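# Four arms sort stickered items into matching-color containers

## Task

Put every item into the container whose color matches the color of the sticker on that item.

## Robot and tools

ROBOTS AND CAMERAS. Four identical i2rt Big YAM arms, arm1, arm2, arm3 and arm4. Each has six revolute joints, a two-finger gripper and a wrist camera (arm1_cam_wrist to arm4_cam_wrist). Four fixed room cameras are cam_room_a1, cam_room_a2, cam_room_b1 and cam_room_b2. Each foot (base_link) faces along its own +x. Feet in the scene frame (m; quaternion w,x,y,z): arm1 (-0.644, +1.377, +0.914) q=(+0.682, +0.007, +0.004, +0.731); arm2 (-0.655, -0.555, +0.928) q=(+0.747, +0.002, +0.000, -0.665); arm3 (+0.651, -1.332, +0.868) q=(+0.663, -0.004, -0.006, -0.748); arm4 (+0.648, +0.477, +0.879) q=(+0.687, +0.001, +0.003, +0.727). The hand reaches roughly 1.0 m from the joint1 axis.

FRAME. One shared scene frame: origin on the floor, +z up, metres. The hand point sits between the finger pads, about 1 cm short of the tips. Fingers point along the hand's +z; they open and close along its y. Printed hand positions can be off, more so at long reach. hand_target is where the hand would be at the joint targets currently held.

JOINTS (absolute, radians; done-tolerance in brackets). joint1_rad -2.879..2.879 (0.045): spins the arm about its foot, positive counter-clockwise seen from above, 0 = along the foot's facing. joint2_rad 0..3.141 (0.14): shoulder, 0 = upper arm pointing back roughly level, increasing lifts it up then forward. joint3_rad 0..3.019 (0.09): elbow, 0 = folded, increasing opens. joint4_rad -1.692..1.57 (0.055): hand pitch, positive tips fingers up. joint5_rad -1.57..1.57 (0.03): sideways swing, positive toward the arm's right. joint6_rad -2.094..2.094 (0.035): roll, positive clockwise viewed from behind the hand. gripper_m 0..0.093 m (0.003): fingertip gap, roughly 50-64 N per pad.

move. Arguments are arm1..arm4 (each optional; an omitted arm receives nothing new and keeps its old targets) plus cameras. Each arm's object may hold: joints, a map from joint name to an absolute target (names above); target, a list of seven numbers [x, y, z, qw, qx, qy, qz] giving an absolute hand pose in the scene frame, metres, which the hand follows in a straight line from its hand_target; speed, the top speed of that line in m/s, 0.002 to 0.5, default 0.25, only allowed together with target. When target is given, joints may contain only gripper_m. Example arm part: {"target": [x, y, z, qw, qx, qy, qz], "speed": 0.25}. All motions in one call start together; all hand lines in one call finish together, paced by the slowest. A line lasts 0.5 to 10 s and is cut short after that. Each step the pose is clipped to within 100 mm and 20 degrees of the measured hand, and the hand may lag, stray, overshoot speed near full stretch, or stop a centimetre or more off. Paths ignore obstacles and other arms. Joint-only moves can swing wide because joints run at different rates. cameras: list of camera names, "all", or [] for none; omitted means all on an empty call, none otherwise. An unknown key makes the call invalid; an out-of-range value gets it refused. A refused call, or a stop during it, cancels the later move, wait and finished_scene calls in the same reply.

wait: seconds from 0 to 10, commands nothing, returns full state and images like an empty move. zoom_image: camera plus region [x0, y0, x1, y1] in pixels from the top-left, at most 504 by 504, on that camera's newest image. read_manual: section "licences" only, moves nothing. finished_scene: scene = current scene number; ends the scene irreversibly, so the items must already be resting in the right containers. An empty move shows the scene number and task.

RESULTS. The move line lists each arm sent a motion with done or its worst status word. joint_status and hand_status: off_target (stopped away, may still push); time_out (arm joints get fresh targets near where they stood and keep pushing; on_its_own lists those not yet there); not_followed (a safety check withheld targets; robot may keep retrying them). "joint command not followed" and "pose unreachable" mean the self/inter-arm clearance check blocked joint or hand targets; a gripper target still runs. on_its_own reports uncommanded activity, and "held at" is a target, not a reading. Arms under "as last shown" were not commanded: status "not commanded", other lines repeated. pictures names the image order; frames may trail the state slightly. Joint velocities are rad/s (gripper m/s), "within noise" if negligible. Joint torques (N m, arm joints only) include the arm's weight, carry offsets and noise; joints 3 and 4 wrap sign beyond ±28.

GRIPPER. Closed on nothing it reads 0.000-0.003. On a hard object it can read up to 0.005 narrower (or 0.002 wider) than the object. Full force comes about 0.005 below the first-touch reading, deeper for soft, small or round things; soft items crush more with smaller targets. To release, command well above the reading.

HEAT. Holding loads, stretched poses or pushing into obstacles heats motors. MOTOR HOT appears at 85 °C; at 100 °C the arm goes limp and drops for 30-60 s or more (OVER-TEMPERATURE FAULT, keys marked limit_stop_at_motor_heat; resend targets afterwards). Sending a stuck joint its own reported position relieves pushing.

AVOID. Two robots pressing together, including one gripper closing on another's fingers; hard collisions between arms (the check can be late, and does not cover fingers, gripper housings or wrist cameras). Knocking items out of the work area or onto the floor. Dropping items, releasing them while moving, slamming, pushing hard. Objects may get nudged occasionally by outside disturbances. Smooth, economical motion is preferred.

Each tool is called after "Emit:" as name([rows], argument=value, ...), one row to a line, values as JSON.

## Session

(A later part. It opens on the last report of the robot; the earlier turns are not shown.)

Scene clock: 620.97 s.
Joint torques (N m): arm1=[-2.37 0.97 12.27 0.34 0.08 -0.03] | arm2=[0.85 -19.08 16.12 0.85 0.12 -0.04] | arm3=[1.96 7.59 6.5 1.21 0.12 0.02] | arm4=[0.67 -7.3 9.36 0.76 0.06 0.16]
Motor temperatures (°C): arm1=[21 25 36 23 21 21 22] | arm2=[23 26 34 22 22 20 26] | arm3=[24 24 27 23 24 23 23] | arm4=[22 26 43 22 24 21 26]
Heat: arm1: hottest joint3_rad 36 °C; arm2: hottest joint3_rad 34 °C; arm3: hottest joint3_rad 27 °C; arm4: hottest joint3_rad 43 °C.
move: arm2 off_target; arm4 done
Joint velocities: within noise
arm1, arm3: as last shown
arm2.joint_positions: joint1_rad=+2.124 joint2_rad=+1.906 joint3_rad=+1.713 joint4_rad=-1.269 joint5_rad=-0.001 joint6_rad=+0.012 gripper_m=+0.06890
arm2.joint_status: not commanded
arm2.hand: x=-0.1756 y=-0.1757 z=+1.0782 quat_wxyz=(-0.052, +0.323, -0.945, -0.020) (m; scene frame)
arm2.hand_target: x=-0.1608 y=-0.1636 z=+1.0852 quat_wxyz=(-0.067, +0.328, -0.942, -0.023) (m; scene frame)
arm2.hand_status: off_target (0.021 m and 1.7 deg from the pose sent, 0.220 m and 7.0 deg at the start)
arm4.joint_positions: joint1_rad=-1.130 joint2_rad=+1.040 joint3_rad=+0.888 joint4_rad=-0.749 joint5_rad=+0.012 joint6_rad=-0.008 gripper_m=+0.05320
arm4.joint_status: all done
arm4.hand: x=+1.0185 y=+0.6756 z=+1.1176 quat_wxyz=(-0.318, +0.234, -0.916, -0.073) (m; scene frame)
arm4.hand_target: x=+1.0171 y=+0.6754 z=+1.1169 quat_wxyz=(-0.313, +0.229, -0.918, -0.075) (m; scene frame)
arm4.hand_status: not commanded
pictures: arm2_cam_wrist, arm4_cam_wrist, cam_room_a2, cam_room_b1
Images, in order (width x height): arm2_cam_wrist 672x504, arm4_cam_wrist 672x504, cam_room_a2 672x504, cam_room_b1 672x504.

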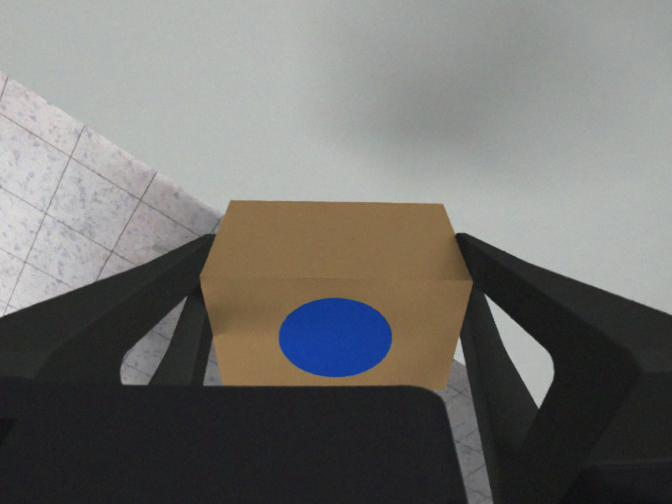

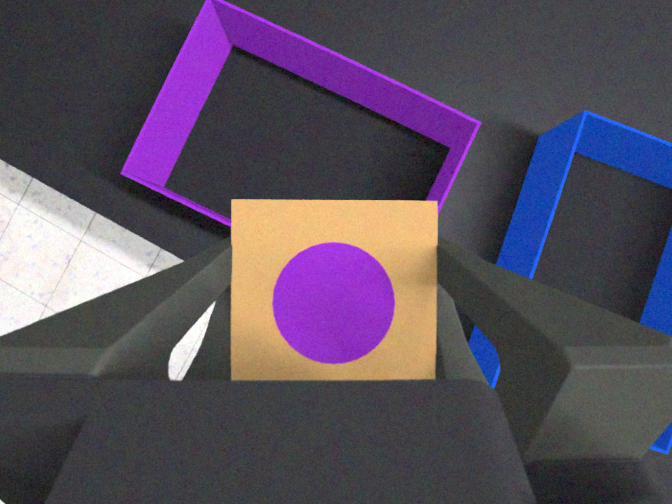

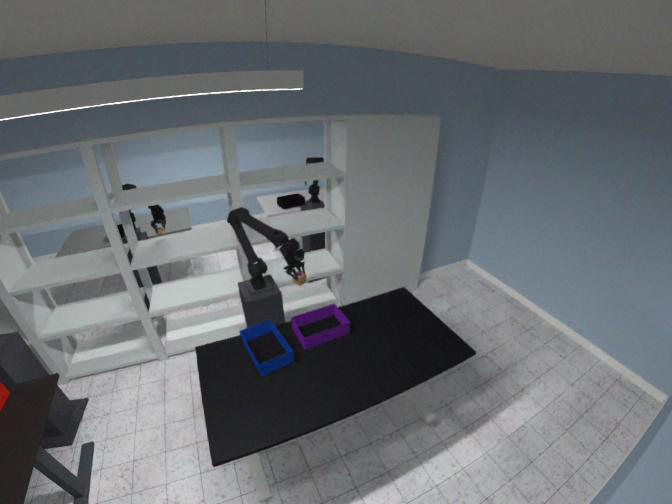

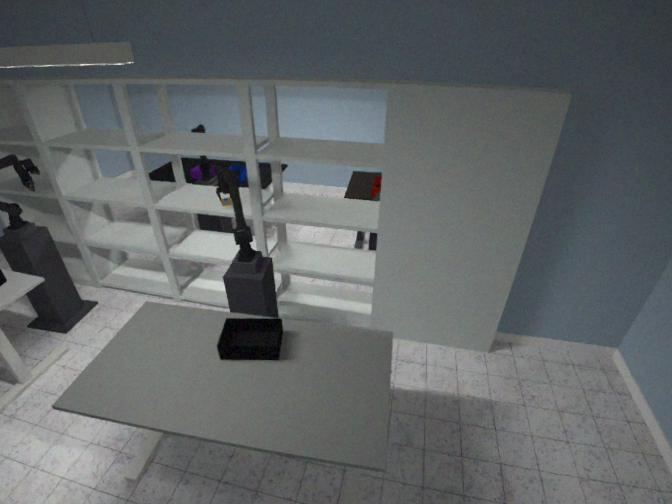

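Emit:
move(arm4={"target": [1.14, 0.76, 0.90, 0.2996, -0.2325, 0.9223, 0.0755], "speed": 0.15}, arm2={"target": [-0.047, -0.073, 1.08, 0.0659, -0.3281, 0.9421, 0.0230], "speed": 0.12}, cameras=["arm4_cam_wrist", "cam_room_a2", "arm2_cam_wrist", "cam_room_b1"])

Scene clock: 643.53 s.
Joint torques (N m): arm1=[-2.96 2.49 12.14 0.39 0.03 -0.04] | arm2=[0.67 -25.35 16.2 0.49 0.11 -0.04] | arm3=[1.96 7.71 6.52 1.18 0.13 0.01] | arm4=[1.14 -14.21 9.78 1.54 0.22 0.14]
Motor temperatures (°C): arm1=[21 25 37 23 21 21 22] | arm2=[23 27 38 22 22 20 26] | arm3=[24 24 27 23 24 23 23] | arm4=[22 25 41 22 24 21 26]
Heat: arm1: hottest joint3_rad 37 °C; arm2: hottest joint3_rad 38 °C; arm3: hottest joint3_rad 27 °C; arm4: hottest joint3_rad 41 °C.
move: arm2 done; arm4 off_target
Joint velocities: within noise
arm1, arm3: as last shown
arm2.joint_positions: joint1_rad=+2.124 joint2_rad=+2.486 joint3_rad=+2.724 joint4_rad=-1.671 joint5_rad=-0.001 joint6_rad=+0.012 gripper_m=+0.06890
arm2.joint_status: not commanded
arm2.hand: x=-0.0530 y=-0.0786 z=+1.0846 quat_wxyz=(-0.066, +0.323, -0.944, -0.025) (m; scene frame)
arm2.hand_target: x=-0.0478 y=-0.0736 z=+1.0798 quat_wxyz=(-0.072, +0.328, -0.942, -0.025) (m; scene frame)
arm2.hand_status: done (0.009 m and 0.7 deg from the pose sent, 0.165 m and 1.8 deg at the start; a joint's target at an end of its range on 21 of 81 steps)
arm4.joint_positions: joint1_rad=-1.108 joint2_rad=+1.720 joint3_rad=+0.903 joint4_rad=-0.170 joint5_rad=+0.015 joint6_rad=+0.014 gripper_m=+0.05320
arm4.joint_status: not commanded
arm4.hand: x=+1.1203 y=+0.7439 z=+0.8873 quat_wxyz=(-0.277, +0.237, -0.929, -0.068) (m; scene frame)
arm4.hand_target: x=+1.1387 y=+0.7595 z=+0.9008 quat_wxyz=(-0.299, +0.233, -0.922, -0.076) (m; scene frame)
arm4.hand_status: off_target (0.028 m and 2.9 deg from the pose sent, 0.263 m and 2.2 deg at the start)
pictures: arm2_cam_wrist, arm4_cam_wrist, cam_room_a2, cam_room_b1
Images, in order (width x height): arm2_cam_wrist 672x504, arm4_cam_wrist 672x504, cam_room_a2 672x504, cam_room_b1 672x504.

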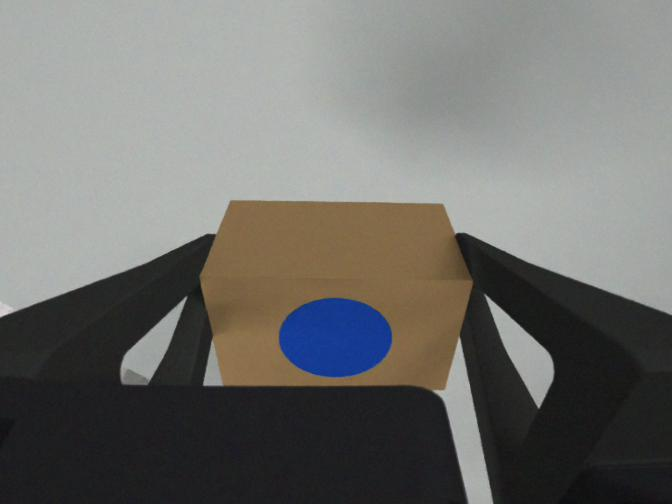

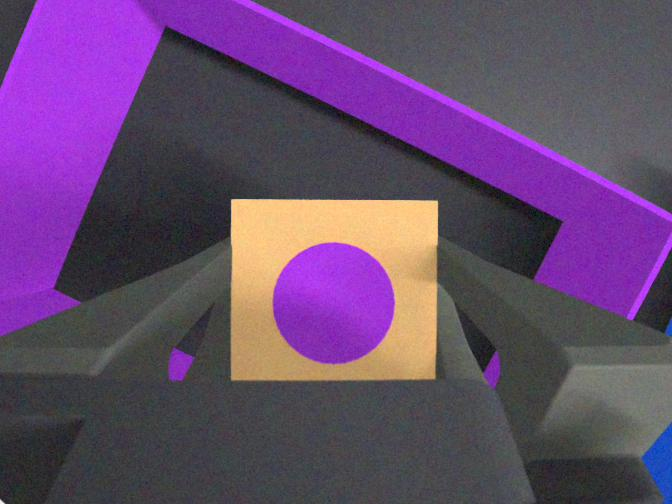

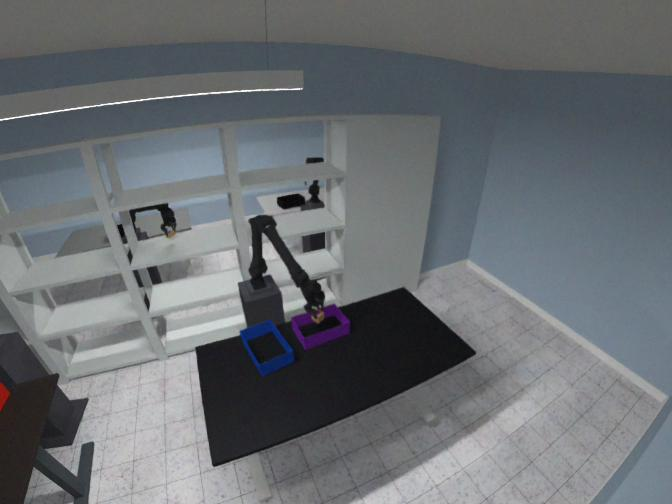

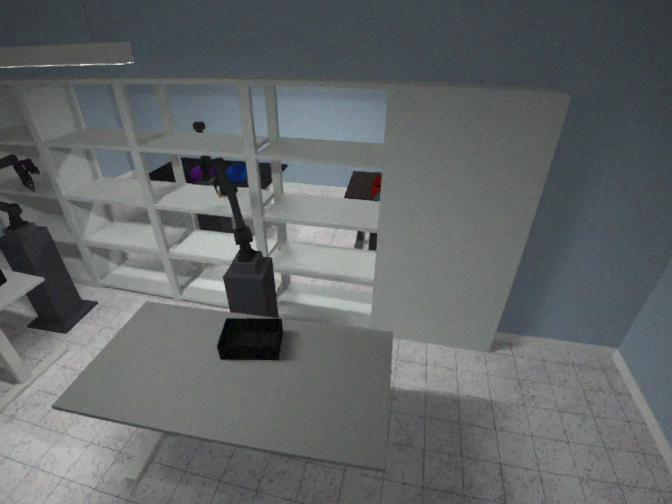

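Emit:
move(arm4={"target": [1.145, 0.765, 0.81, 0.3176, -0.2308, 0.9158, 0.0801], "speed": 0.1}, arm2={"target": [-0.052, -0.077, 1.035, 0.0659, -0.3281, 0.9421, 0.0230], "speed": 0.06}, cameras=["arm4_cam_wrist", "cam_room_a2", "arm2_cam_wrist"])

Scene clock: 649.07 s.
Joint torques (N m): arm1=[-2.55 1.67 11.96 0.36 0.08 -0.04] | arm2=[0.85 -30.04 9.92 1.58 0.06 -0.03] | arm3=[1.96 7.53 6.52 1.18 0.12 0.02] | arm4=[1.67 -16.21 6.27 1.57 0.23 0.17]
Motor temperatures (°C): arm1=[21 25 37 23 21 21 22] | arm2=[23 28 38 22 22 20 26] | arm3=[24 24 27 23 24 23 23] | arm4=[22 25 41 22 24 21 26]
Heat: arm1: hottest joint3_rad 37 °C; arm2: hottest joint3_rad 38 °C; arm3: hottest joint3_rad 27 °C; arm4: hottest joint3_rad 41 °C.
move: arm2 done; arm4 done
Joint velocities: within noise
arm1, arm3: as last shown
arm2.joint_positions: joint1_rad=+2.124 joint2_rad=+2.458 joint3_rad=+2.530 joint4_rad=-1.519 joint5_rad=+0.000 joint6_rad=+0.012 gripper_m=+0.06890
arm2.joint_status: not commanded
arm2.hand: x=-0.0518 y=-0.0778 z=+1.0312 quat_wxyz=(-0.060, +0.323, -0.944, -0.022) (m; scene frame)
arm2.hand_target: x=-0.0520 y=-0.0770 z=+1.0349 quat_wxyz=(-0.066, +0.328, -0.942, -0.023) (m; scene frame)
arm2.hand_status: done (0.004 m and 1.0 deg from the pose sent, 0.050 m and 0.7 deg at the start)
arm4.joint_positions: joint1_rad=-1.104 joint2_rad=+1.941 joint3_rad=+0.903 joint4_rad=+0.122 joint5_rad=+0.020 joint6_rad=+0.017 gripper_m=+0.05320
arm4.joint_status: not commanded
arm4.hand: x=+1.1397 y=+0.7566 z=+0.8108 quat_wxyz=(-0.310, +0.234, -0.918, -0.076) (m; scene frame)
arm4.hand_target: x=+1.1447 y=+0.7649 z=+0.8101 quat_wxyz=(-0.318, +0.231, -0.916, -0.080) (m; scene frame)
arm4.hand_status: done (0.010 m and 1.1 deg from the pose sent, 0.084 m and 5.1 deg at the start)
pictures: arm2_cam_wrist, arm4_cam_wrist, cam_room_a2
Images, in order (width x height): arm2_cam_wrist 672x504, arm4_cam_wrist 672x504, cam_room_a2 672x504.

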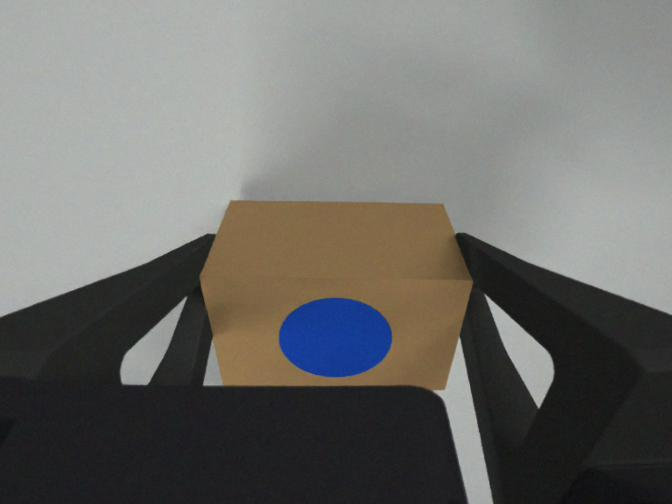

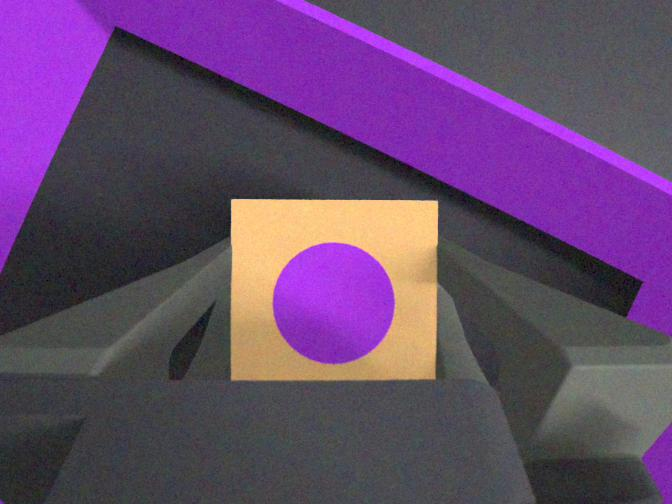

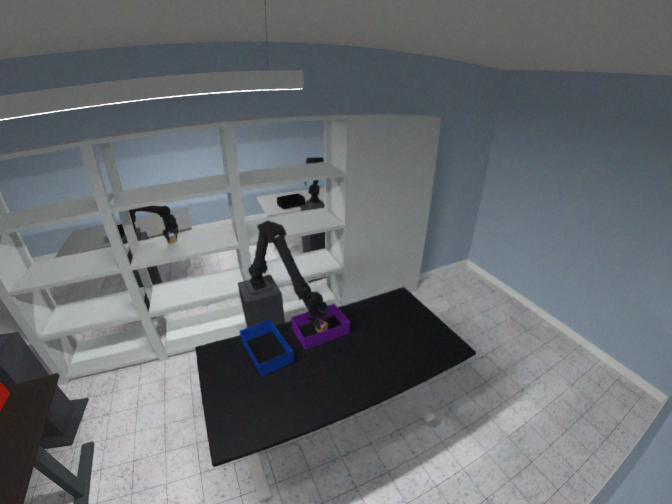

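Emit:
move(arm4={"target": [1.145, 0.768, 0.78, 0.3176, -0.2308, 0.9158, 0.0801], "speed": 0.06}, arm2={"target": [-0.052, -0.077, 1.01, 0.0659, -0.3281, 0.9421, 0.0230], "speed": 0.05}, cameras=["arm4_cam_wrist", "arm2_cam_wrist"])

Emit:
move(arm4={"target": [1.145, 0.768, 0.76, 0.3176, -0.2308, 0.9158, 0.0801], "speed": 0.05}, arm2={"target": [-0.052, -0.077, 0.995, 0.0659, -0.3281, 0.9421, 0.0230], "speed": 0.05}, cameras=["arm4_cam_wrist", "arm2_cam_wrist"])

Scene clock: 655.93 s.
Joint torques (N m): arm1=[-2.78 1.44 12.05 0.43 0.09 -0.07] | arm2=[0.79 -27.4 9.13 2.17 0.04 -0.04] | arm3=[1.9 7.59 6.53 1.18 0.13 0.02] | arm4=[1.03 -16.38 6.35 1.65 0.2 0.18]
Motor temperatures (°C): arm1=[21 25 37 23 21 21 22] | arm2=[23 28 37 22 22 20 26] | arm3=[24 24 27 23 24 23 23] | arm4=[22 25 40 22 24 21 26]
Heat: arm1: hottest joint3_rad 37 °C; arm2: hottest joint3_rad 37 °C; arm3: hottest joint3_rad 27 °C; arm4: hottest joint3_rad 40 °C.
move: arm2 off_target; arm4 off_target
Joint velocities: within noise
arm1, arm3: as last shown
arm2.joint_positions: joint1_rad=+2.124 joint2_rad=+2.423 joint3_rad=+2.461 joint4_rad=-1.461 joint5_rad=+0.000 joint6_rad=+0.012 gripper_m=+0.06890
arm2.joint_status: not commanded
arm2.hand: x=-0.0520 y=-0.0780 z=+1.0305 quat_wxyz=(-0.071, +0.322, -0.944, -0.026) (m; scene frame)
arm2.hand_target: x=-0.0524 y=-0.0773 z=+1.0103 quat_wxyz=(-0.066, +0.328, -0.942, -0.023) (m; scene frame)
arm2.hand_status: off_target (0.021 m and 0.9 deg from the pose sent, 0.021 m and 1.0 deg at the start)
arm4.joint_positions: joint1_rad=-1.098 joint2_rad=+2.017 joint3_rad=+0.903 joint4_rad=+0.191 joint5_rad=+0.023 joint6_rad=+0.021 gripper_m=+0.05320
arm4.joint_status: not commanded
arm4.hand: x=+1.1362 y=+0.7575 z=+0.7799 quat_wxyz=(-0.307, +0.235, -0.919, -0.075) (m; scene frame)
arm4.hand_target: x=+1.1446 y=+0.7677 z=+0.7803 quat_wxyz=(-0.318, +0.231, -0.916, -0.080) (m; scene frame)
arm4.hand_status: off_target (0.014 m and 1.5 deg from the pose sent, 0.033 m and 1.1 deg at the start)
pictures: arm2_cam_wrist, arm4_cam_wrist
Images, in order (width x height): arm2_cam_wrist 672x504, arm4_cam_wrist 672x504.

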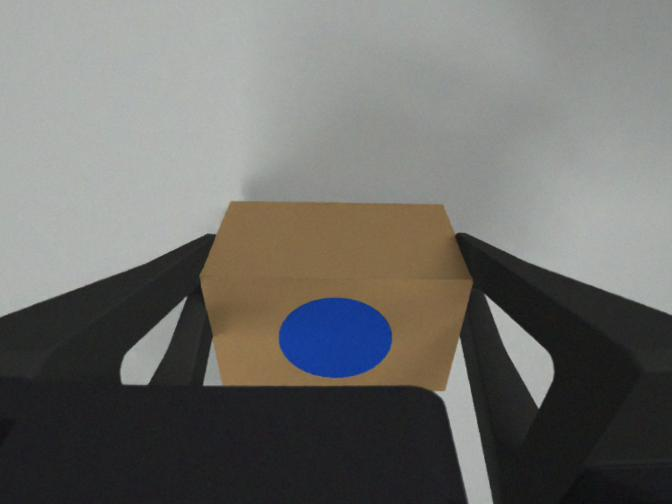

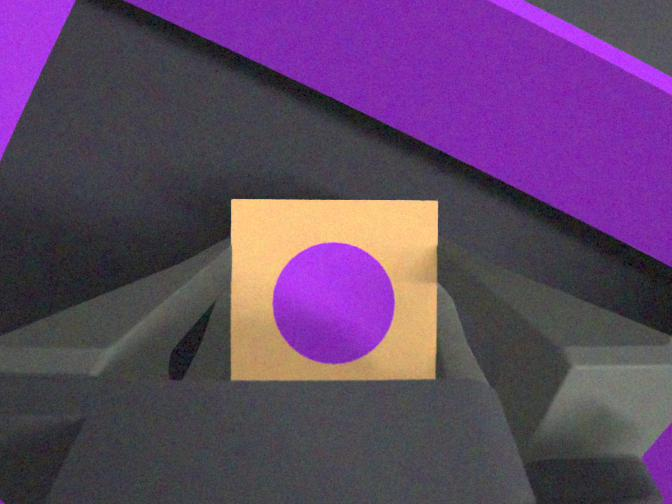

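Scene clock: 656.90 s.
Joint torques (N m): arm1=[-2.67 1.14 12.01 0.28 0.07 -0.06] | arm2=[0.67 -25.76 8.64 2.33 -0.01 -0.04] | arm3=[1.96 7.47 6.52 1.21 0.12 0.03] | arm4=[1.08 -15.09 6.27 1.47 0.2 0.16]
Motor temperatures (°C): arm1=[21 25 37 23 21 21 22] | arm2=[23 28 37 22 22 20 26] | arm3=[24 24 27 23 24 23 23] | arm4=[22 25 39 22 24 21 26]
Heat: arm1: hottest joint3_rad 37 °C; arm2: hottest joint3_rad 37 °C; arm3: hottest joint3_rad 27 °C; arm4: hottest joint3_rad 39 °C.
move: arm2 off_target; arm4 off_target
Joint velocities: within noise
arm1, arm3: as last shown
arm2.joint_positions: joint1_rad=+2.124 joint2_rad=+2.404 joint3_rad=+2.423 joint4_rad=-1.423 joint5_rad=+0.001 joint6_rad=+0.012 gripper_m=+0.06890
arm2.joint_status: not commanded
arm2.hand: x=-0.0510 y=-0.0775 z=+1.0306 quat_wxyz=(-0.080, +0.322, -0.943, -0.029) (m; scene frame)
arm2.hand_target: x=-0.0531 y=-0.0779 z=+0.9957 quat_wxyz=(-0.065, +0.328, -0.942, -0.023) (m; scene frame)
arm2.hand_status: off_target (0.036 m and 1.9 deg from the pose sent, 0.036 m and 0.9 deg at the start)
arm4.joint_positions: joint1_rad=-1.098 joint2_rad=+2.053 joint3_rad=+0.906 joint4_rad=+0.240 joint5_rad=+0.023 joint6_rad=+0.024 gripper_m=+0.05320
arm4.joint_status: not commanded
arm4.hand: x=+1.1385 y=+0.7589 z=+0.7685 quat_wxyz=(-0.314, +0.233, -0.917, -0.077) (m; scene frame)
arm4.hand_target: x=+1.1445 y=+0.7677 z=+0.7604 quat_wxyz=(-0.318, +0.231, -0.916, -0.080) (m; scene frame)
arm4.hand_status: off_target (0.014 m and 0.6 deg from the pose sent, 0.024 m and 1.5 deg at the start)
pictures: arm2_cam_wrist, arm4_cam_wrist
Images, in order (width x height): arm2_cam_wrist 672x504, arm4_cam_wrist 672x504.

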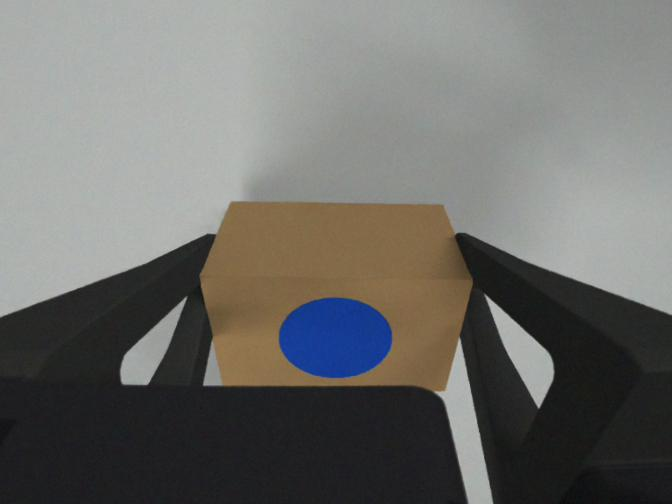

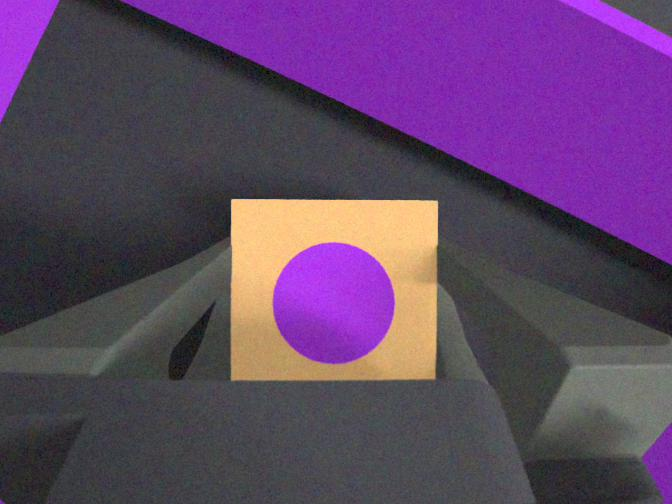

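Emit:
move(arm4={"target": [1.145, 0.768, 0.745, 0.3176, -0.2308, 0.9158, 0.0801], "speed": 0.05}, arm2={"target": [-0.051, -0.0775, 1.02, 0.0659, -0.3281, 0.9421, 0.0230], "speed": 0.05}, cameras=["arm4_cam_wrist", "cam_room_a2"])

Emit:
move(arm2={"joints": {"gripper_m": 0.093}}, cameras=["arm2_cam_wrist"])

Scene clock: 662.90 s.
Joint torques (N m): arm1=[-2.26 1.85 11.99 0.39 0.08 -0.07] | arm2=[0.67 -25.41 14.38 0.27 -0.01 -0.04] | arm3=[1.9 7.59 6.48 1.2 0.12 0.03] | arm4=[1.32 -13.39 5.79 1.35 0.18 0.13]
Motor temperatures (°C): arm1=[21 25 37 23 21 21 22] | arm2=[23 28 36 22 22 20 26] | arm3=[24 24 27 23 24 23 23] | arm4=[22 25 38 22 24 21 26]
Heat: arm1: hottest joint3_rad 37 °C; arm2: hottest joint3_rad 36 °C; arm3: hottest joint3_rad 27 °C; arm4: hottest joint3_rad 38 °C.
move: arm2 off_target; arm4 off_target
Joint velocities: within noise
arm1: as last shown
arm2.joint_positions: joint1_rad=+2.124 joint2_rad=+2.403 joint3_rad=+2.424 joint4_rad=-1.437 joint5_rad=+0.001 joint6_rad=+0.011 gripper_m=+0.06890
arm2.joint_status: not commanded
arm2.hand: x=-0.0535 y=-0.0794 z=+1.0309 quat_wxyz=(-0.074, +0.323, -0.943, -0.026) (m; scene frame)
arm2.hand_target: x=-0.0514 y=-0.0778 z=+1.0200 quat_wxyz=(-0.067, +0.328, -0.942, -0.023) (m; scene frame)
arm2.hand_status: off_target (0.011 m and 1.2 deg from the pose sent, 0.010 m and 1.9 deg at the start)
arm3.joint_positions: joint1_rad=-1.436 joint2_rad=+0.006 joint3_rad=+0.942 joint4_rad=-1.696 joint5_rad=+0.022 joint6_rad=+0.000 gripper_m=+0.09402
arm3.joint_status: not commanded
arm3.hand: x=+0.6023 y=-1.3234 z=+1.2065 quat_wxyz=(+0.001, -0.919, +0.001, +0.394) (m; scene frame)
arm3.hand_target: x=+0.6042 y=-1.3234 z=+1.2061 quat_wxyz=(-0.001, -0.919, +0.000, +0.395) (m; scene frame)
arm3.hand_status: not commanded
arm4.joint_positions: joint1_rad=-1.098 joint2_rad=+2.071 joint3_rad=+0.919 joint4_rad=+0.281 joint5_rad=+0.024 joint6_rad=+0.024 gripper_m=+0.05320
arm4.joint_status: not commanded
arm4.hand: x=+1.1477 y=+0.7641 z=+0.7691 quat_wxyz=(-0.330, +0.231, -0.911, -0.082) (m; scene frame)
arm4.hand_target: x=+1.1438 y=+0.7671 z=+0.7458 quat_wxyz=(-0.318, +0.231, -0.916, -0.080) (m; scene frame)
arm4.hand_status: off_target (0.025 m and 1.6 deg from the pose sent, 0.026 m and 0.6 deg at the start)
pictures: arm4_cam_wrist, cam_room_a2
Images, in order (width x height): arm4_cam_wrist 672x504, cam_room_a2 672x504.

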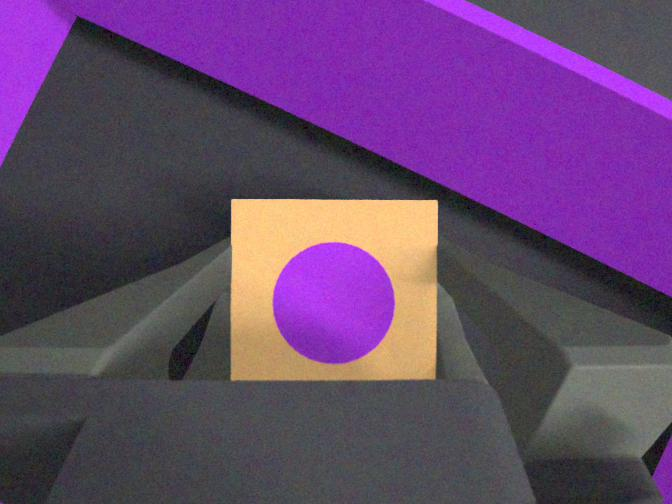

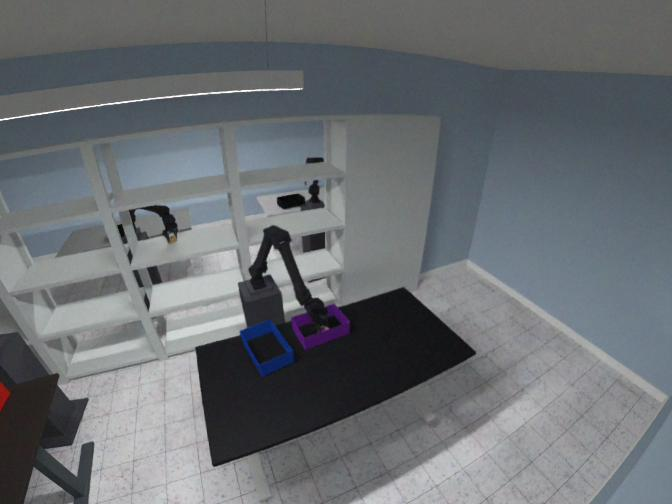

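Scene clock: 663.40 s.
Joint torques (N m): arm1=[-2.84 2.02 12.05 0.39 0.07 -0.02] | arm2=[0.67 -25.23 14.41 0.49 -0.01 -0.04] | arm3=[1.85 7.41 6.53 1.22 0.12 0.02] | arm4=[0.97 -13.57 5.71 1.29 0.2 0.14]
Motor temperatures (°C): arm1=[21 25 37 23 21 21 22] | arm2=[23 28 36 22 22 20 26] | arm3=[24 24 27 23 24 23 23] | arm4=[22 25 38 22 24 21 26]
Heat: arm1: hottest joint3_rad 37 °C; arm2: hottest joint3_rad 36 °C; arm3: hottest joint3_rad 27 °C; arm4: hottest joint3_rad 38 °C.
move: arm2 done
Joint velocities: within noise
arm1.joint_positions: joint1_rad=-2.253 joint2_rad=+0.693 joint3_rad=+0.883 joint4_rad=-1.592 joint5_rad=-0.008 joint6_rad=-0.007 gripper_m=+0.08496
arm1.joint_status: not commanded
arm1.hand: x=-0.4837 y=+1.2678 z=+1.1660 quat_wxyz=(-0.074, -0.297, -0.952, +0.023) (m; scene frame)
arm1.hand_target: x=-0.4834 y=+1.2650 z=+1.1714 quat_wxyz=(-0.074, -0.299, -0.951, +0.025) (m; scene frame)
arm1.hand_status: not commanded
arm2.joint_positions: joint1_rad=+2.124 joint2_rad=+2.404 joint3_rad=+2.424 joint4_rad=-1.444 joint5_rad=+0.001 joint6_rad=+0.011 gripper_m=+0.09292
arm2.joint_status: all done
arm2.hand: x=-0.0548 y=-0.0805 z=+1.0301 quat_wxyz=(-0.071, +0.323, -0.944, -0.025) (m; scene frame)
arm2.hand_target: x=-0.0513 y=-0.0778 z=+1.0199 quat_wxyz=(-0.067, +0.328, -0.942, -0.023) (m; scene frame)
arm2.hand_status: not commanded
arm3, arm4: as last shown
pictures: arm2_cam_wrist
Images, in order (width x height): arm2_cam_wrist 672x504.

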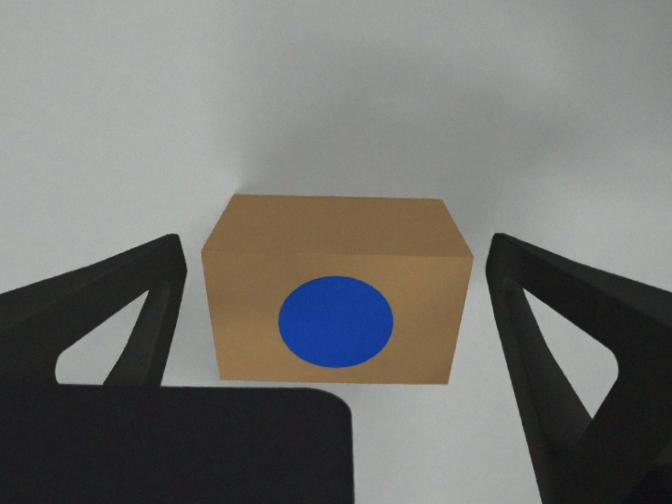

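Emit:
move(arm4={"target": [1.146, 0.764, 0.762, 0.3176, -0.2308, 0.9158, 0.0801], "speed": 0.05}, arm2={"target": [-0.058, -0.083, 1.12, 0.0659, -0.3281, 0.9421, 0.0230], "speed": 0.1}, cameras=["arm2_cam_wrist"])

Emit:
move(arm4={"joints": {"gripper_m": 0.08}}, arm2={"target": [-0.36, -0.32, 1.12, 0.0659, -0.3281, 0.9421, 0.0230], "speed": 0.2}, cameras=["arm2_cam_wrist", "arm4_cam_wrist"])

Scene clock: 672.77 s.
Joint torques (N m): arm1=[-2.61 1.55 12.08 0.36 0.04 -0.05] | arm2=[0.56 -25.82 14.67 0.53 -0.01 -0.04] | arm3=[1.9 7.47 6.52 1.18 0.12 0.03] | arm4=[0.15 -17.55 5.24 0.27 0.04 0.11]
Motor temperatures (°C): arm1=[21 25 37 23 21 21 22] | arm2=[23 28 38 22 22 20 25] | arm3=[24 24 27 23 24 23 23] | arm4=[22 25 37 22 24 21 26]
Heat: arm1: hottest joint3_rad 37 °C; arm2: hottest joint3_rad 38 °C; arm3: hottest joint3_rad 27 °C; arm4: hottest joint3_rad 37 °C.
move: arm2 done; arm4 done
Joint velocities: within noise
arm1, arm3: as last shown
arm2.joint_positions: joint1_rad=+2.124 joint2_rad=+2.404 joint3_rad=+2.665 joint4_rad=-1.670 joint5_rad=+0.001 joint6_rad=+0.011 gripper_m=+0.09292
arm2.joint_status: not commanded
arm2.hand: x=-0.0624 y=-0.0866 z=+1.1214 quat_wxyz=(-0.078, +0.322, -0.943, -0.028) (m; scene frame)
arm2.hand_target: x=-0.0587 y=-0.0835 z=+1.1195 quat_wxyz=(-0.080, +0.328, -0.941, -0.028) (m; scene frame)
arm2.hand_status: done (0.006 m and 1.6 deg from the pose sent, 0.090 m and 0.9 deg at the start; a joint's target at an end of its range on 20 of 46 steps)
arm4.joint_positions: joint1_rad=-1.098 joint2_rad=+2.070 joint3_rad=+0.919 joint4_rad=+0.278 joint5_rad=+0.024 joint6_rad=+0.024 gripper_m=+0.05320
arm4.joint_status: not commanded
arm4.hand: x=+1.1474 y=+0.7639 z=+0.7689 quat_wxyz=(-0.329, +0.231, -0.912, -0.082) (m; scene frame)
arm4.hand_target: x=+1.1458 y=+0.7638 z=+0.7620 quat_wxyz=(-0.318, +0.231, -0.916, -0.080) (m; scene frame)
arm4.hand_status: done (0.007 m and 1.4 deg from the pose sent, 0.007 m and 1.6 deg at the start)
pictures: arm2_cam_wrist
Images, in order (width x height): arm2_cam_wrist 672x504.

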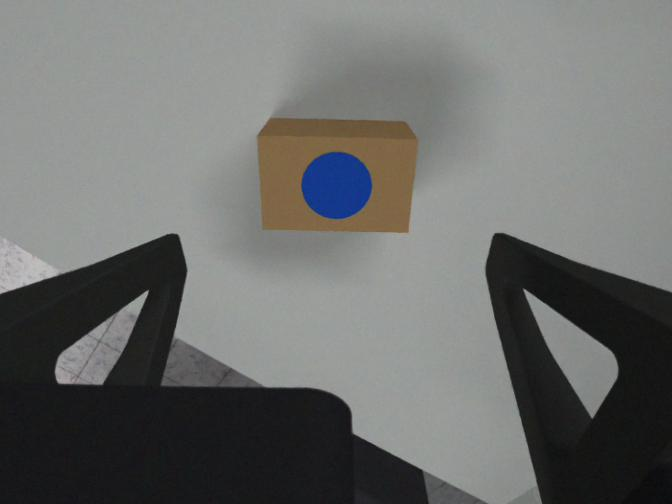

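Scene clock: 675.23 s.
Joint torques (N m): arm1=[-2.78 2.32 12.05 0.43 0.05 -0.09] | arm2=[1.2 -10.58 10.02 0.99 0.03 0.02] | arm3=[1.9 7.47 6.53 1.17 0.13 0.03] | arm4=[0.79 -17.03 5.07 0.65 0.01 0.11]
Motor temperatures (°C): arm1=[21 25 37 23 21 21 22] | arm2=[23 28 37 22 22 20 25] | arm3=[24 24 27 23 24 23 23] | arm4=[22 25 36 22 24 21 26]
Heat: arm1: hottest joint3_rad 37 °C; arm2: hottest joint3_rad 37 °C; arm3: hottest joint3_rad 27 °C; arm4: hottest joint3_rad 36 °C.
move: arm2 done; arm4 done
Joint velocities: within noise
arm1, arm3: as last shown
arm2.joint_positions: joint1_rad=+2.124 joint2_rad=+1.258 joint3_rad=+1.068 joint4_rad=-1.229 joint5_rad=+0.001 joint6_rad=+0.011 gripper_m=+0.09292
arm2.joint_status: not commanded
arm2.hand: x=-0.3555 y=-0.3190 z=+1.1260 quat_wxyz=(-0.073, +0.323, -0.943, -0.026) (m; scene frame)
arm2.hand_target: x=-0.3600 y=-0.3201 z=+1.1200 quat_wxyz=(-0.066, +0.328, -0.942, -0.023) (m; scene frame)
arm2.hand_status: done (0.008 m and 1.1 deg from the pose sent, 0.378 m and 1.6 deg at the start)
arm4.joint_positions: joint1_rad=-1.098 joint2_rad=+2.070 joint3_rad=+0.919 joint4_rad=+0.266 joint5_rad=+0.024 joint6_rad=+0.024 gripper_m=+0.07992
arm4.joint_status: all done
arm4.hand: x=+1.1454 y=+0.7627 z=+0.7670 quat_wxyz=(-0.324, +0.232, -0.914, -0.080) (m; scene frame)
arm4.hand_target: x=+1.1458 y=+0.7638 z=+0.7620 quat_wxyz=(-0.318, +0.231, -0.916, -0.080) (m; scene frame)
arm4.hand_status: not commanded
pictures: arm2_cam_wrist, arm4_cam_wrist
Images, in order (width x height): arm2_cam_wrist 672x504, arm4_cam_wrist 672x504.

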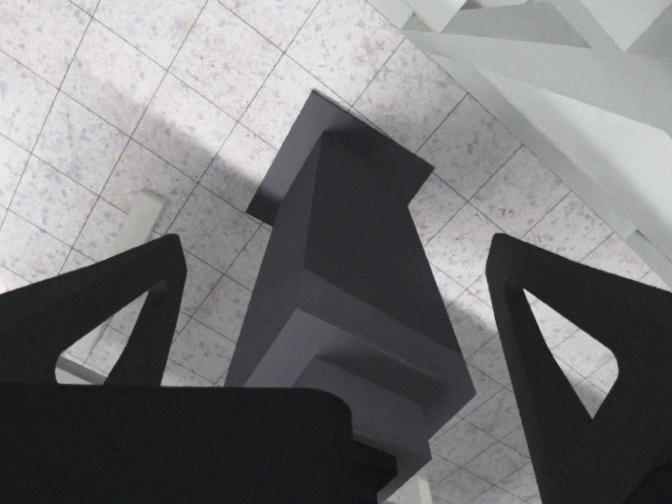

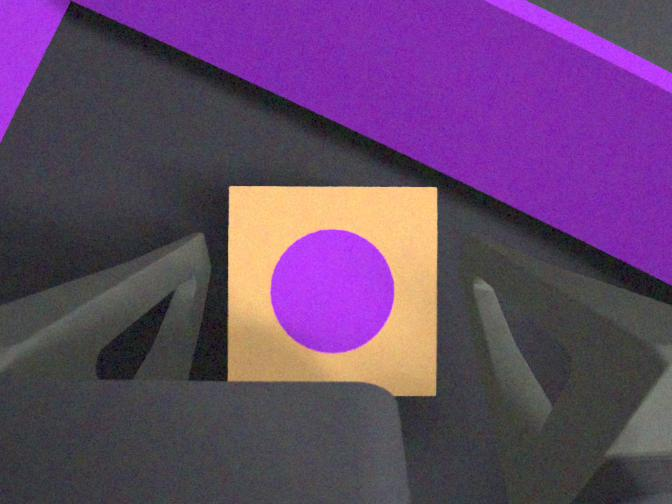

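Emit:
move(arm4={"target": [1.065, 0.72, 0.90, 0.3176, -0.2308, 0.9158, 0.0801], "speed": 0.12}, cameras=["arm4_cam_wrist"])

Emit:
move(arm4={"joints": {"joint2_rad": 0.8, "joint3_rad": 1.1, "joint4_rad": -1.1, "joint5_rad": 0, "joint6_rad": 0, "gripper_m": 0.093}}, arm2={"joints": {"joint2_rad": 0.7, "joint3_rad": 0.9, "joint4_rad": -1.6}}, cameras=["arm4_cam_wrist"])

Emit:
move(arm4={"joints": {"joint1_rad": 2.185}}, cameras=["arm4_cam_wrist", "cam_room_a2"])

Scene clock: 689.47 s.
Joint torques (N m): arm1=[-2.61 1.85 11.84 0.47 0.05 -0.07] | arm2=[1.2 -10.52 10.07 1.02 0.03 0.01] | arm3=[1.9 7.65 6.53 1.2 0.13 0.03] | arm4=[1.38 -12.81 5.9 0.65 0.19 0.12]
Motor temperatures (°C): arm1=[21 25 37 23 21 21 22] | arm2=[23 28 36 22 22 20 25] | arm3=[24 24 27 23 24 23 23] | arm4=[22 26 34 22 24 21 26]
Heat: arm1: hottest joint3_rad 37 °C; arm2: hottest joint3_rad 36 °C; arm3: hottest joint3_rad 27 °C; arm4: hottest joint3_rad 34 °C.
move: arm4 done
Joint velocities: within noise
arm1, arm2, arm3: as last shown
arm4.joint_positions: joint1_rad=-1.098 joint2_rad=+1.562 joint3_rad=+0.686 joint4_rad=-0.008 joint5_rad=+0.024 joint6_rad=+0.024 gripper_m=+0.07992
arm4.joint_status: not commanded
arm4.hand: x=+1.0707 y=+0.7192 z=+0.9026 quat_wxyz=(-0.325, +0.232, -0.914, -0.080) (m; scene frame)
arm4.hand_target: x=+1.0650 y=+0.7199 z=+0.8999 quat_wxyz=(-0.318, +0.231, -0.916, -0.080) (m; scene frame)
arm4.hand_status: done (0.006 m and 0.8 deg from the pose sent, 0.161 m and 0.8 deg at the start)
pictures: arm4_cam_wrist
Images, in order (width x height): arm4_cam_wrist 672x504.

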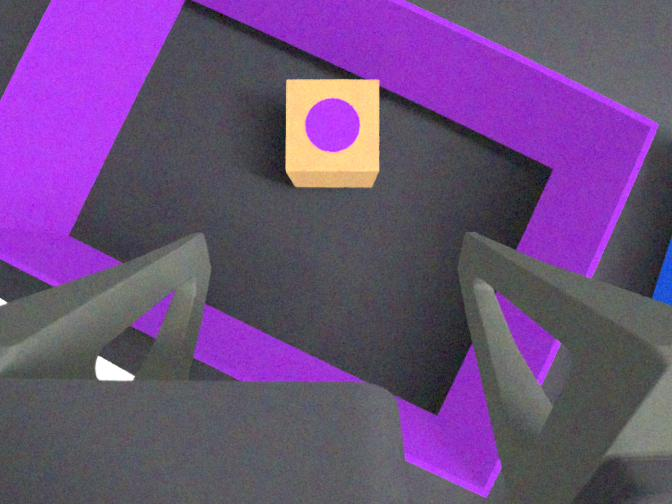

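Scene clock: 691.00 s.
Joint torques (N m): arm1=[-2.9 1.96 12.05 0.38 0.07 -0.03] | arm2=[1.2 -1.61 11.03 0.75 0.03 0.01] | arm3=[1.9 7.53 6.52 1.21 0.13 0.03] | arm4=[1.32 -2.9 9.2 0.66 -0.03 -0.11]
Motor temperatures (°C): arm1=[21 25 37 23 21 21 22] | arm2=[23 28 36 22 22 20 25] | arm3=[24 24 27 23 24 23 23] | arm4=[22 26 35 22 24 21 26]
Heat: arm1: hottest joint3_rad 37 °C; arm2: hottest joint3_rad 36 °C; arm3: hottest joint3_rad 27 °C; arm4: hottest joint3_rad 35 °C.
move: arm2 done; arm4 done
Joint velocities: within noise
arm1, arm3: as last shown
arm2.joint_positions: joint1_rad=+2.124 joint2_rad=+0.695 joint3_rad=+0.902 joint4_rad=-1.590 joint5_rad=+0.001 joint6_rad=+0.011 gripper_m=+0.09292
arm2.joint_status: all done
arm2.hand: x=-0.5030 y=-0.4360 z=+1.1910 quat_wxyz=(-0.090, +0.322, -0.942, -0.032) (m; scene frame)
arm2.hand_target: x=-0.5052 y=-0.4366 z=+1.1889 quat_wxyz=(-0.082, +0.328, -0.941, -0.029) (m; scene frame)
arm2.hand_status: not commanded
arm4.joint_positions: joint1_rad=-1.098 joint2_rad=+0.792 joint3_rad=+1.101 joint4_rad=-1.088 joint5_rad=+0.003 joint6_rad=+0.014 gripper_m=+0.09289
arm4.joint_status: all done
arm4.hand: x=+0.9465 y=+0.6509 z=+1.2683 quat_wxyz=(-0.369, +0.235, -0.893, -0.101) (m; scene frame)
arm4.hand_target: x=+0.9447 y=+0.6537 z=+1.2631 quat_wxyz=(-0.360, +0.246, -0.894, -0.099) (m; scene frame)
arm4.hand_status: not commanded
pictures: arm4_cam_wrist
Images, in order (width x height): arm4_cam_wrist 672x504.

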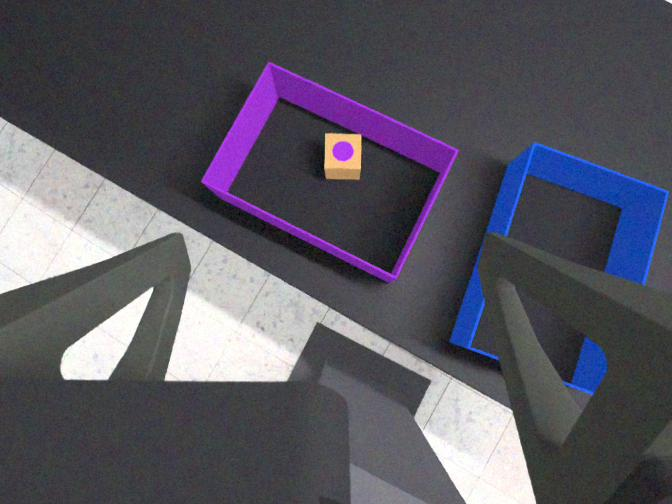

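Scene clock: 693.43 s.
Joint torques (N m): arm1=[-2.08 2.32 11.96 0.35 0.07 -0.04] | arm2=[1.14 -1.61 11.07 0.73 0.02 0.02] | arm3=[1.96 7.65 6.54 1.2 0.12 0.02] | arm4=[0.85 -3.43 9.13 0.76 0.21 -0.04]
Motor temperatures (°C): arm1=[21 25 37 23 21 21 22] | arm2=[23 28 36 22 22 20 25] | arm3=[24 24 27 23 24 23 23] | arm4=[22 26 35 22 24 21 26]
Heat: arm1: hottest joint3_rad 37 °C; arm2: hottest joint3_rad 36 °C; arm3: hottest joint3_rad 27 °C; arm4: hottest joint3_rad 35 °C.
move: arm4 done
Joint velocities: within noise
arm1, arm2, arm3: as last shown
arm4.joint_positions: joint1_rad=+2.182 joint2_rad=+0.801 joint3_rad=+1.101 joint4_rad=-1.088 joint5_rad=-0.003 joint6_rad=+0.010 gripper_m=+0.09294
arm4.joint_status: all done
arm4.hand: x=+0.3786 y=+0.2647 z=+1.2695 quat_wxyz=(+0.129, +0.874, +0.299, -0.362) (m; scene frame)
arm4.hand_target: x=+0.3808 y=+0.2658 z=+1.2672 quat_wxyz=(+0.125, +0.874, +0.305, -0.358) (m; scene frame)
arm4.hand_status: not commanded
pictures: arm4_cam_wrist, cam_room_a2
Images, in order (width x height): arm4_cam_wrist 672x504, cam_room_a2 672x504.

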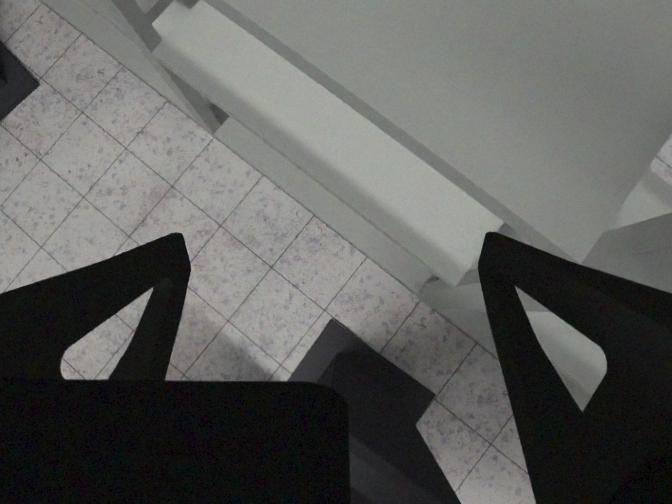

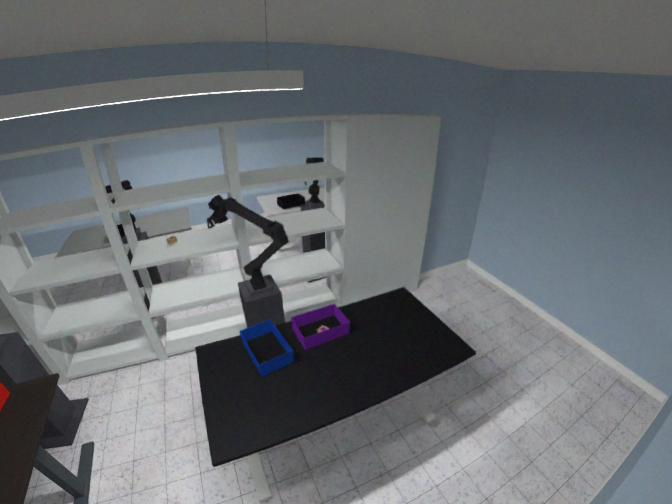

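Emit:
move(arm4={"target": [0.30, 0.20, 1.11, 0.1125, 0.8874, 0.3091, -0.3230], "speed": 0.2})

Emit:
move(arm4={"target": [0.03, -0.013, 1.12, 0.1125, 0.8874, 0.3091, -0.3230], "speed": 0.15}, cameras=["arm4_cam_wrist", "cam_room_a2"])

Scene clock: 699.23 s.
Joint torques (N m): arm1=[-2.26 1.73 12.1 0.39 0.06 -0.02] | arm2=[1.26 -1.55 11.04 0.7 0.03 0.01] | arm3=[1.9 7.71 6.52 1.2 0.13 0.02] | arm4=[0.85 -7.82 9.42 1.73 0.22 -0.02]
Motor temperatures (°C): arm1=[21 25 37 23 21 21 22] | arm2=[23 27 35 22 22 20 24] | arm3=[24 24 27 23 24 23 23] | arm4=[22 25 35 22 24 21 25]
Heat: arm1: hottest joint3_rad 37 °C; arm2: hottest joint3_rad 35 °C; arm3: hottest joint3_rad 27 °C; arm4: hottest joint3_rad 35 °C.
move: arm4 done
Joint velocities: within noise
arm1, arm2, arm3: as last shown
arm4.joint_positions: joint1_rad=+2.182 joint2_rad=+1.112 joint3_rad=+0.896 joint4_rad=-0.677 joint5_rad=-0.001 joint6_rad=+0.010 gripper_m=+0.09294
arm4.joint_status: not commanded
arm4.hand: x=+0.3015 y=+0.2044 z=+1.1083 quat_wxyz=(+0.112, +0.892, +0.304, -0.316) (m; scene frame)
arm4.hand_target: x=+0.3001 y=+0.2000 z=+1.1099 quat_wxyz=(+0.112, +0.887, +0.309, -0.323) (m; scene frame)
arm4.hand_status: done (0.005 m and 1.1 deg from the pose sent, 0.189 m and 5.2 deg at the start)

Scene clock: 702.17 s.
Joint torques (N m): arm1=[-2.55 2.49 11.89 0.39 0.08 -0.03] | arm2=[1.2 -1.61 11.03 0.75 0.02 0.01] | arm3=[2.02 7.53 6.5 1.24 0.12 0.01] | arm4=[1.08 -21.48 13.34 0.59 0.14 -0.04]
Motor temperatures (°C): arm1=[21 25 37 23 21 21 22] | arm2=[23 27 35 22 22 20 24] | arm3=[24 24 27 23 24 23 23] | arm4=[22 25 36 22 24 21 25]
Heat: arm1: hottest joint3_rad 37 °C; arm2: hottest joint3_rad 35 °C; arm3: hottest joint3_rad 27 °C; arm4: hottest joint3_rad 36 °C.
move: arm4 off_target
Joint velocities: within noise
arm1, arm2: as last shown
arm3.joint_positions: joint1_rad=-1.436 joint2_rad=+0.006 joint3_rad=+0.942 joint4_rad=-1.696 joint5_rad=+0.022 joint6_rad=+0.000 gripper_m=+0.09402
arm3.joint_status: not commanded
arm3.hand: x=+0.6023 y=-1.3234 z=+1.2065 quat_wxyz=(+0.001, -0.919, +0.001, +0.394) (m; scene frame)
arm3.hand_target: x=+0.6042 y=-1.3234 z=+1.2061 quat_wxyz=(-0.001, -0.919, +0.000, +0.395) (m; scene frame)
arm3.hand_status: not commanded
arm4.joint_positions: joint1_rad=+2.182 joint2_rad=+1.999 joint3_rad=+1.933 joint4_rad=-0.827 joint5_rad=-0.001 joint6_rad=+0.010 gripper_m=+0.09294
arm4.joint_status: not commanded
arm4.hand: x=+0.0393 y=-0.0024 z=+1.1140 quat_wxyz=(+0.112, +0.892, +0.304, -0.316) (m; scene frame)
arm4.hand_target: x=+0.0308 y=-0.0125 z=+1.1198 quat_wxyz=(+0.113, +0.887, +0.309, -0.324) (m; scene frame)
arm4.hand_status: off_target (0.015 m and 1.1 deg from the pose sent, 0.348 m and 1.1 deg at the start)
pictures: arm4_cam_wrist, cam_room_a2
Images, in order (width x height): arm4_cam_wrist 672x504, cam_room_a2 672x504.

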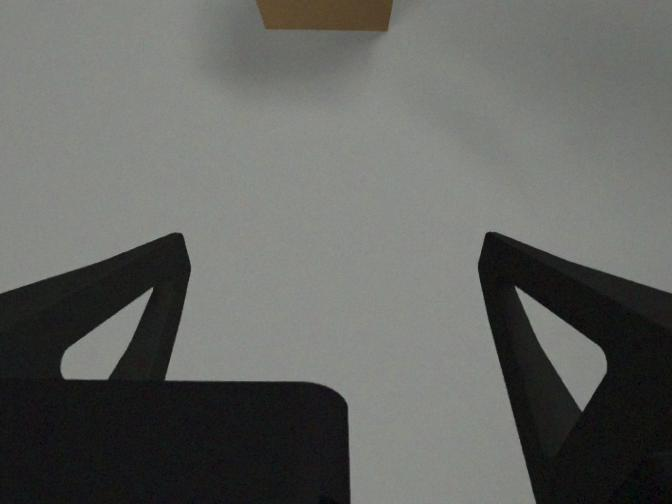

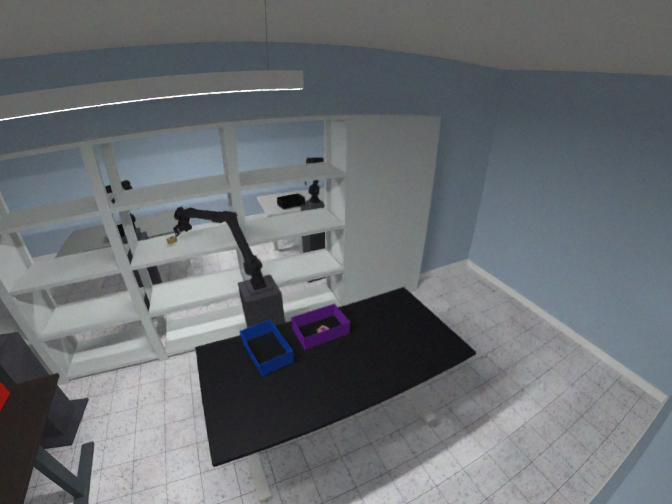

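Emit:
move(arm4={"target": [-0.047, -0.078, 1.072, 0.1445, 0.8486, 0.2963, -0.4139], "speed": 0.1}, cameras=["arm4_cam_wrist", "cam_room_a2"])

Scene clock: 720.40 s.
Joint torques (N m): arm1=[-3.08 1.38 12.18 0.42 0.08 -0.03] | arm2=[1.32 -1.49 11.04 0.75 0.03 0.02] | arm3=[2.02 7.65 6.52 1.2 0.12 0.02] | arm4=[1.38 -25 13.65 1.74 0.22 0]
Motor temperatures (°C): arm1=[21 25 37 23 21 21 22] | arm2=[23 27 34 22 22 20 24] | arm3=[24 24 27 23 24 23 23] | arm4=[22 26 37 22 24 21 25]
Heat: arm1: hottest joint3_rad 37 °C; arm2: hottest joint3_rad 34 °C; arm3: hottest joint3_rad 27 °C; arm4: hottest joint3_rad 37 °C.
move: arm4 off_target
Joint velocities: within noise
arm1.joint_positions: joint1_rad=-2.253 joint2_rad=+0.693 joint3_rad=+0.883 joint4_rad=-1.592 joint5_rad=-0.008 joint6_rad=-0.007 gripper_m=+0.08496
arm1.joint_status: not commanded
arm1.hand: x=-0.4837 y=+1.2678 z=+1.1660 quat_wxyz=(-0.074, -0.297, -0.952, +0.023) (m; scene frame)
arm1.hand_target: x=-0.4834 y=+1.2650 z=+1.1714 quat_wxyz=(-0.074, -0.299, -0.951, +0.025) (m; scene frame)
arm1.hand_status: not commanded
arm2, arm3: as last shown
arm4.joint_positions: joint1_rad=+2.182 joint2_rad=+2.228 joint3_rad=+2.105 joint4_rad=-0.582 joint5_rad=-0.001 joint6_rad=+0.010 gripper_m=+0.09294
arm4.joint_status: not commanded
arm4.hand: x=-0.0370 y=-0.0626 z=+1.0663 quat_wxyz=(+0.140, +0.858, +0.293, -0.398) (m; scene frame)
arm4.hand_target: x=-0.0455 y=-0.0770 z=+1.0719 quat_wxyz=(+0.145, +0.848, +0.296, -0.414) (m; scene frame)
arm4.hand_status: off_target (0.019 m and 2.2 deg from the pose sent, 0.122 m and 12.8 deg at the start)
pictures: arm4_cam_wrist, cam_room_a2
Images, in order (width x height): arm4_cam_wrist 672x504, cam_room_a2 672x504.

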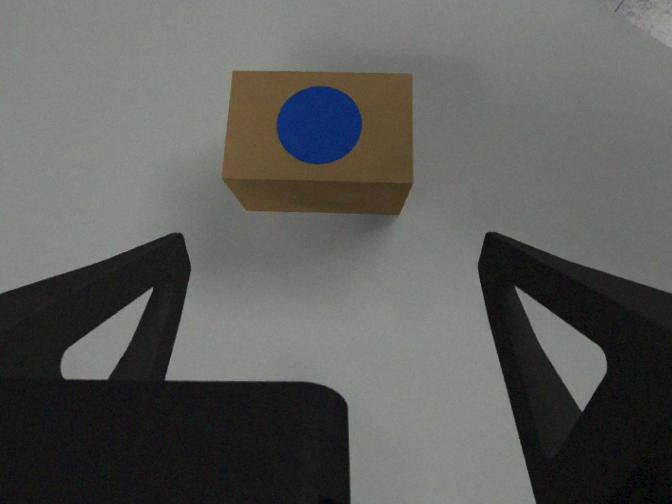

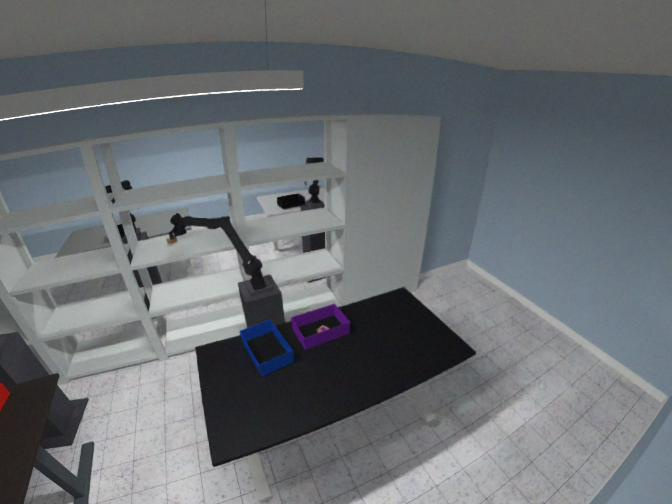

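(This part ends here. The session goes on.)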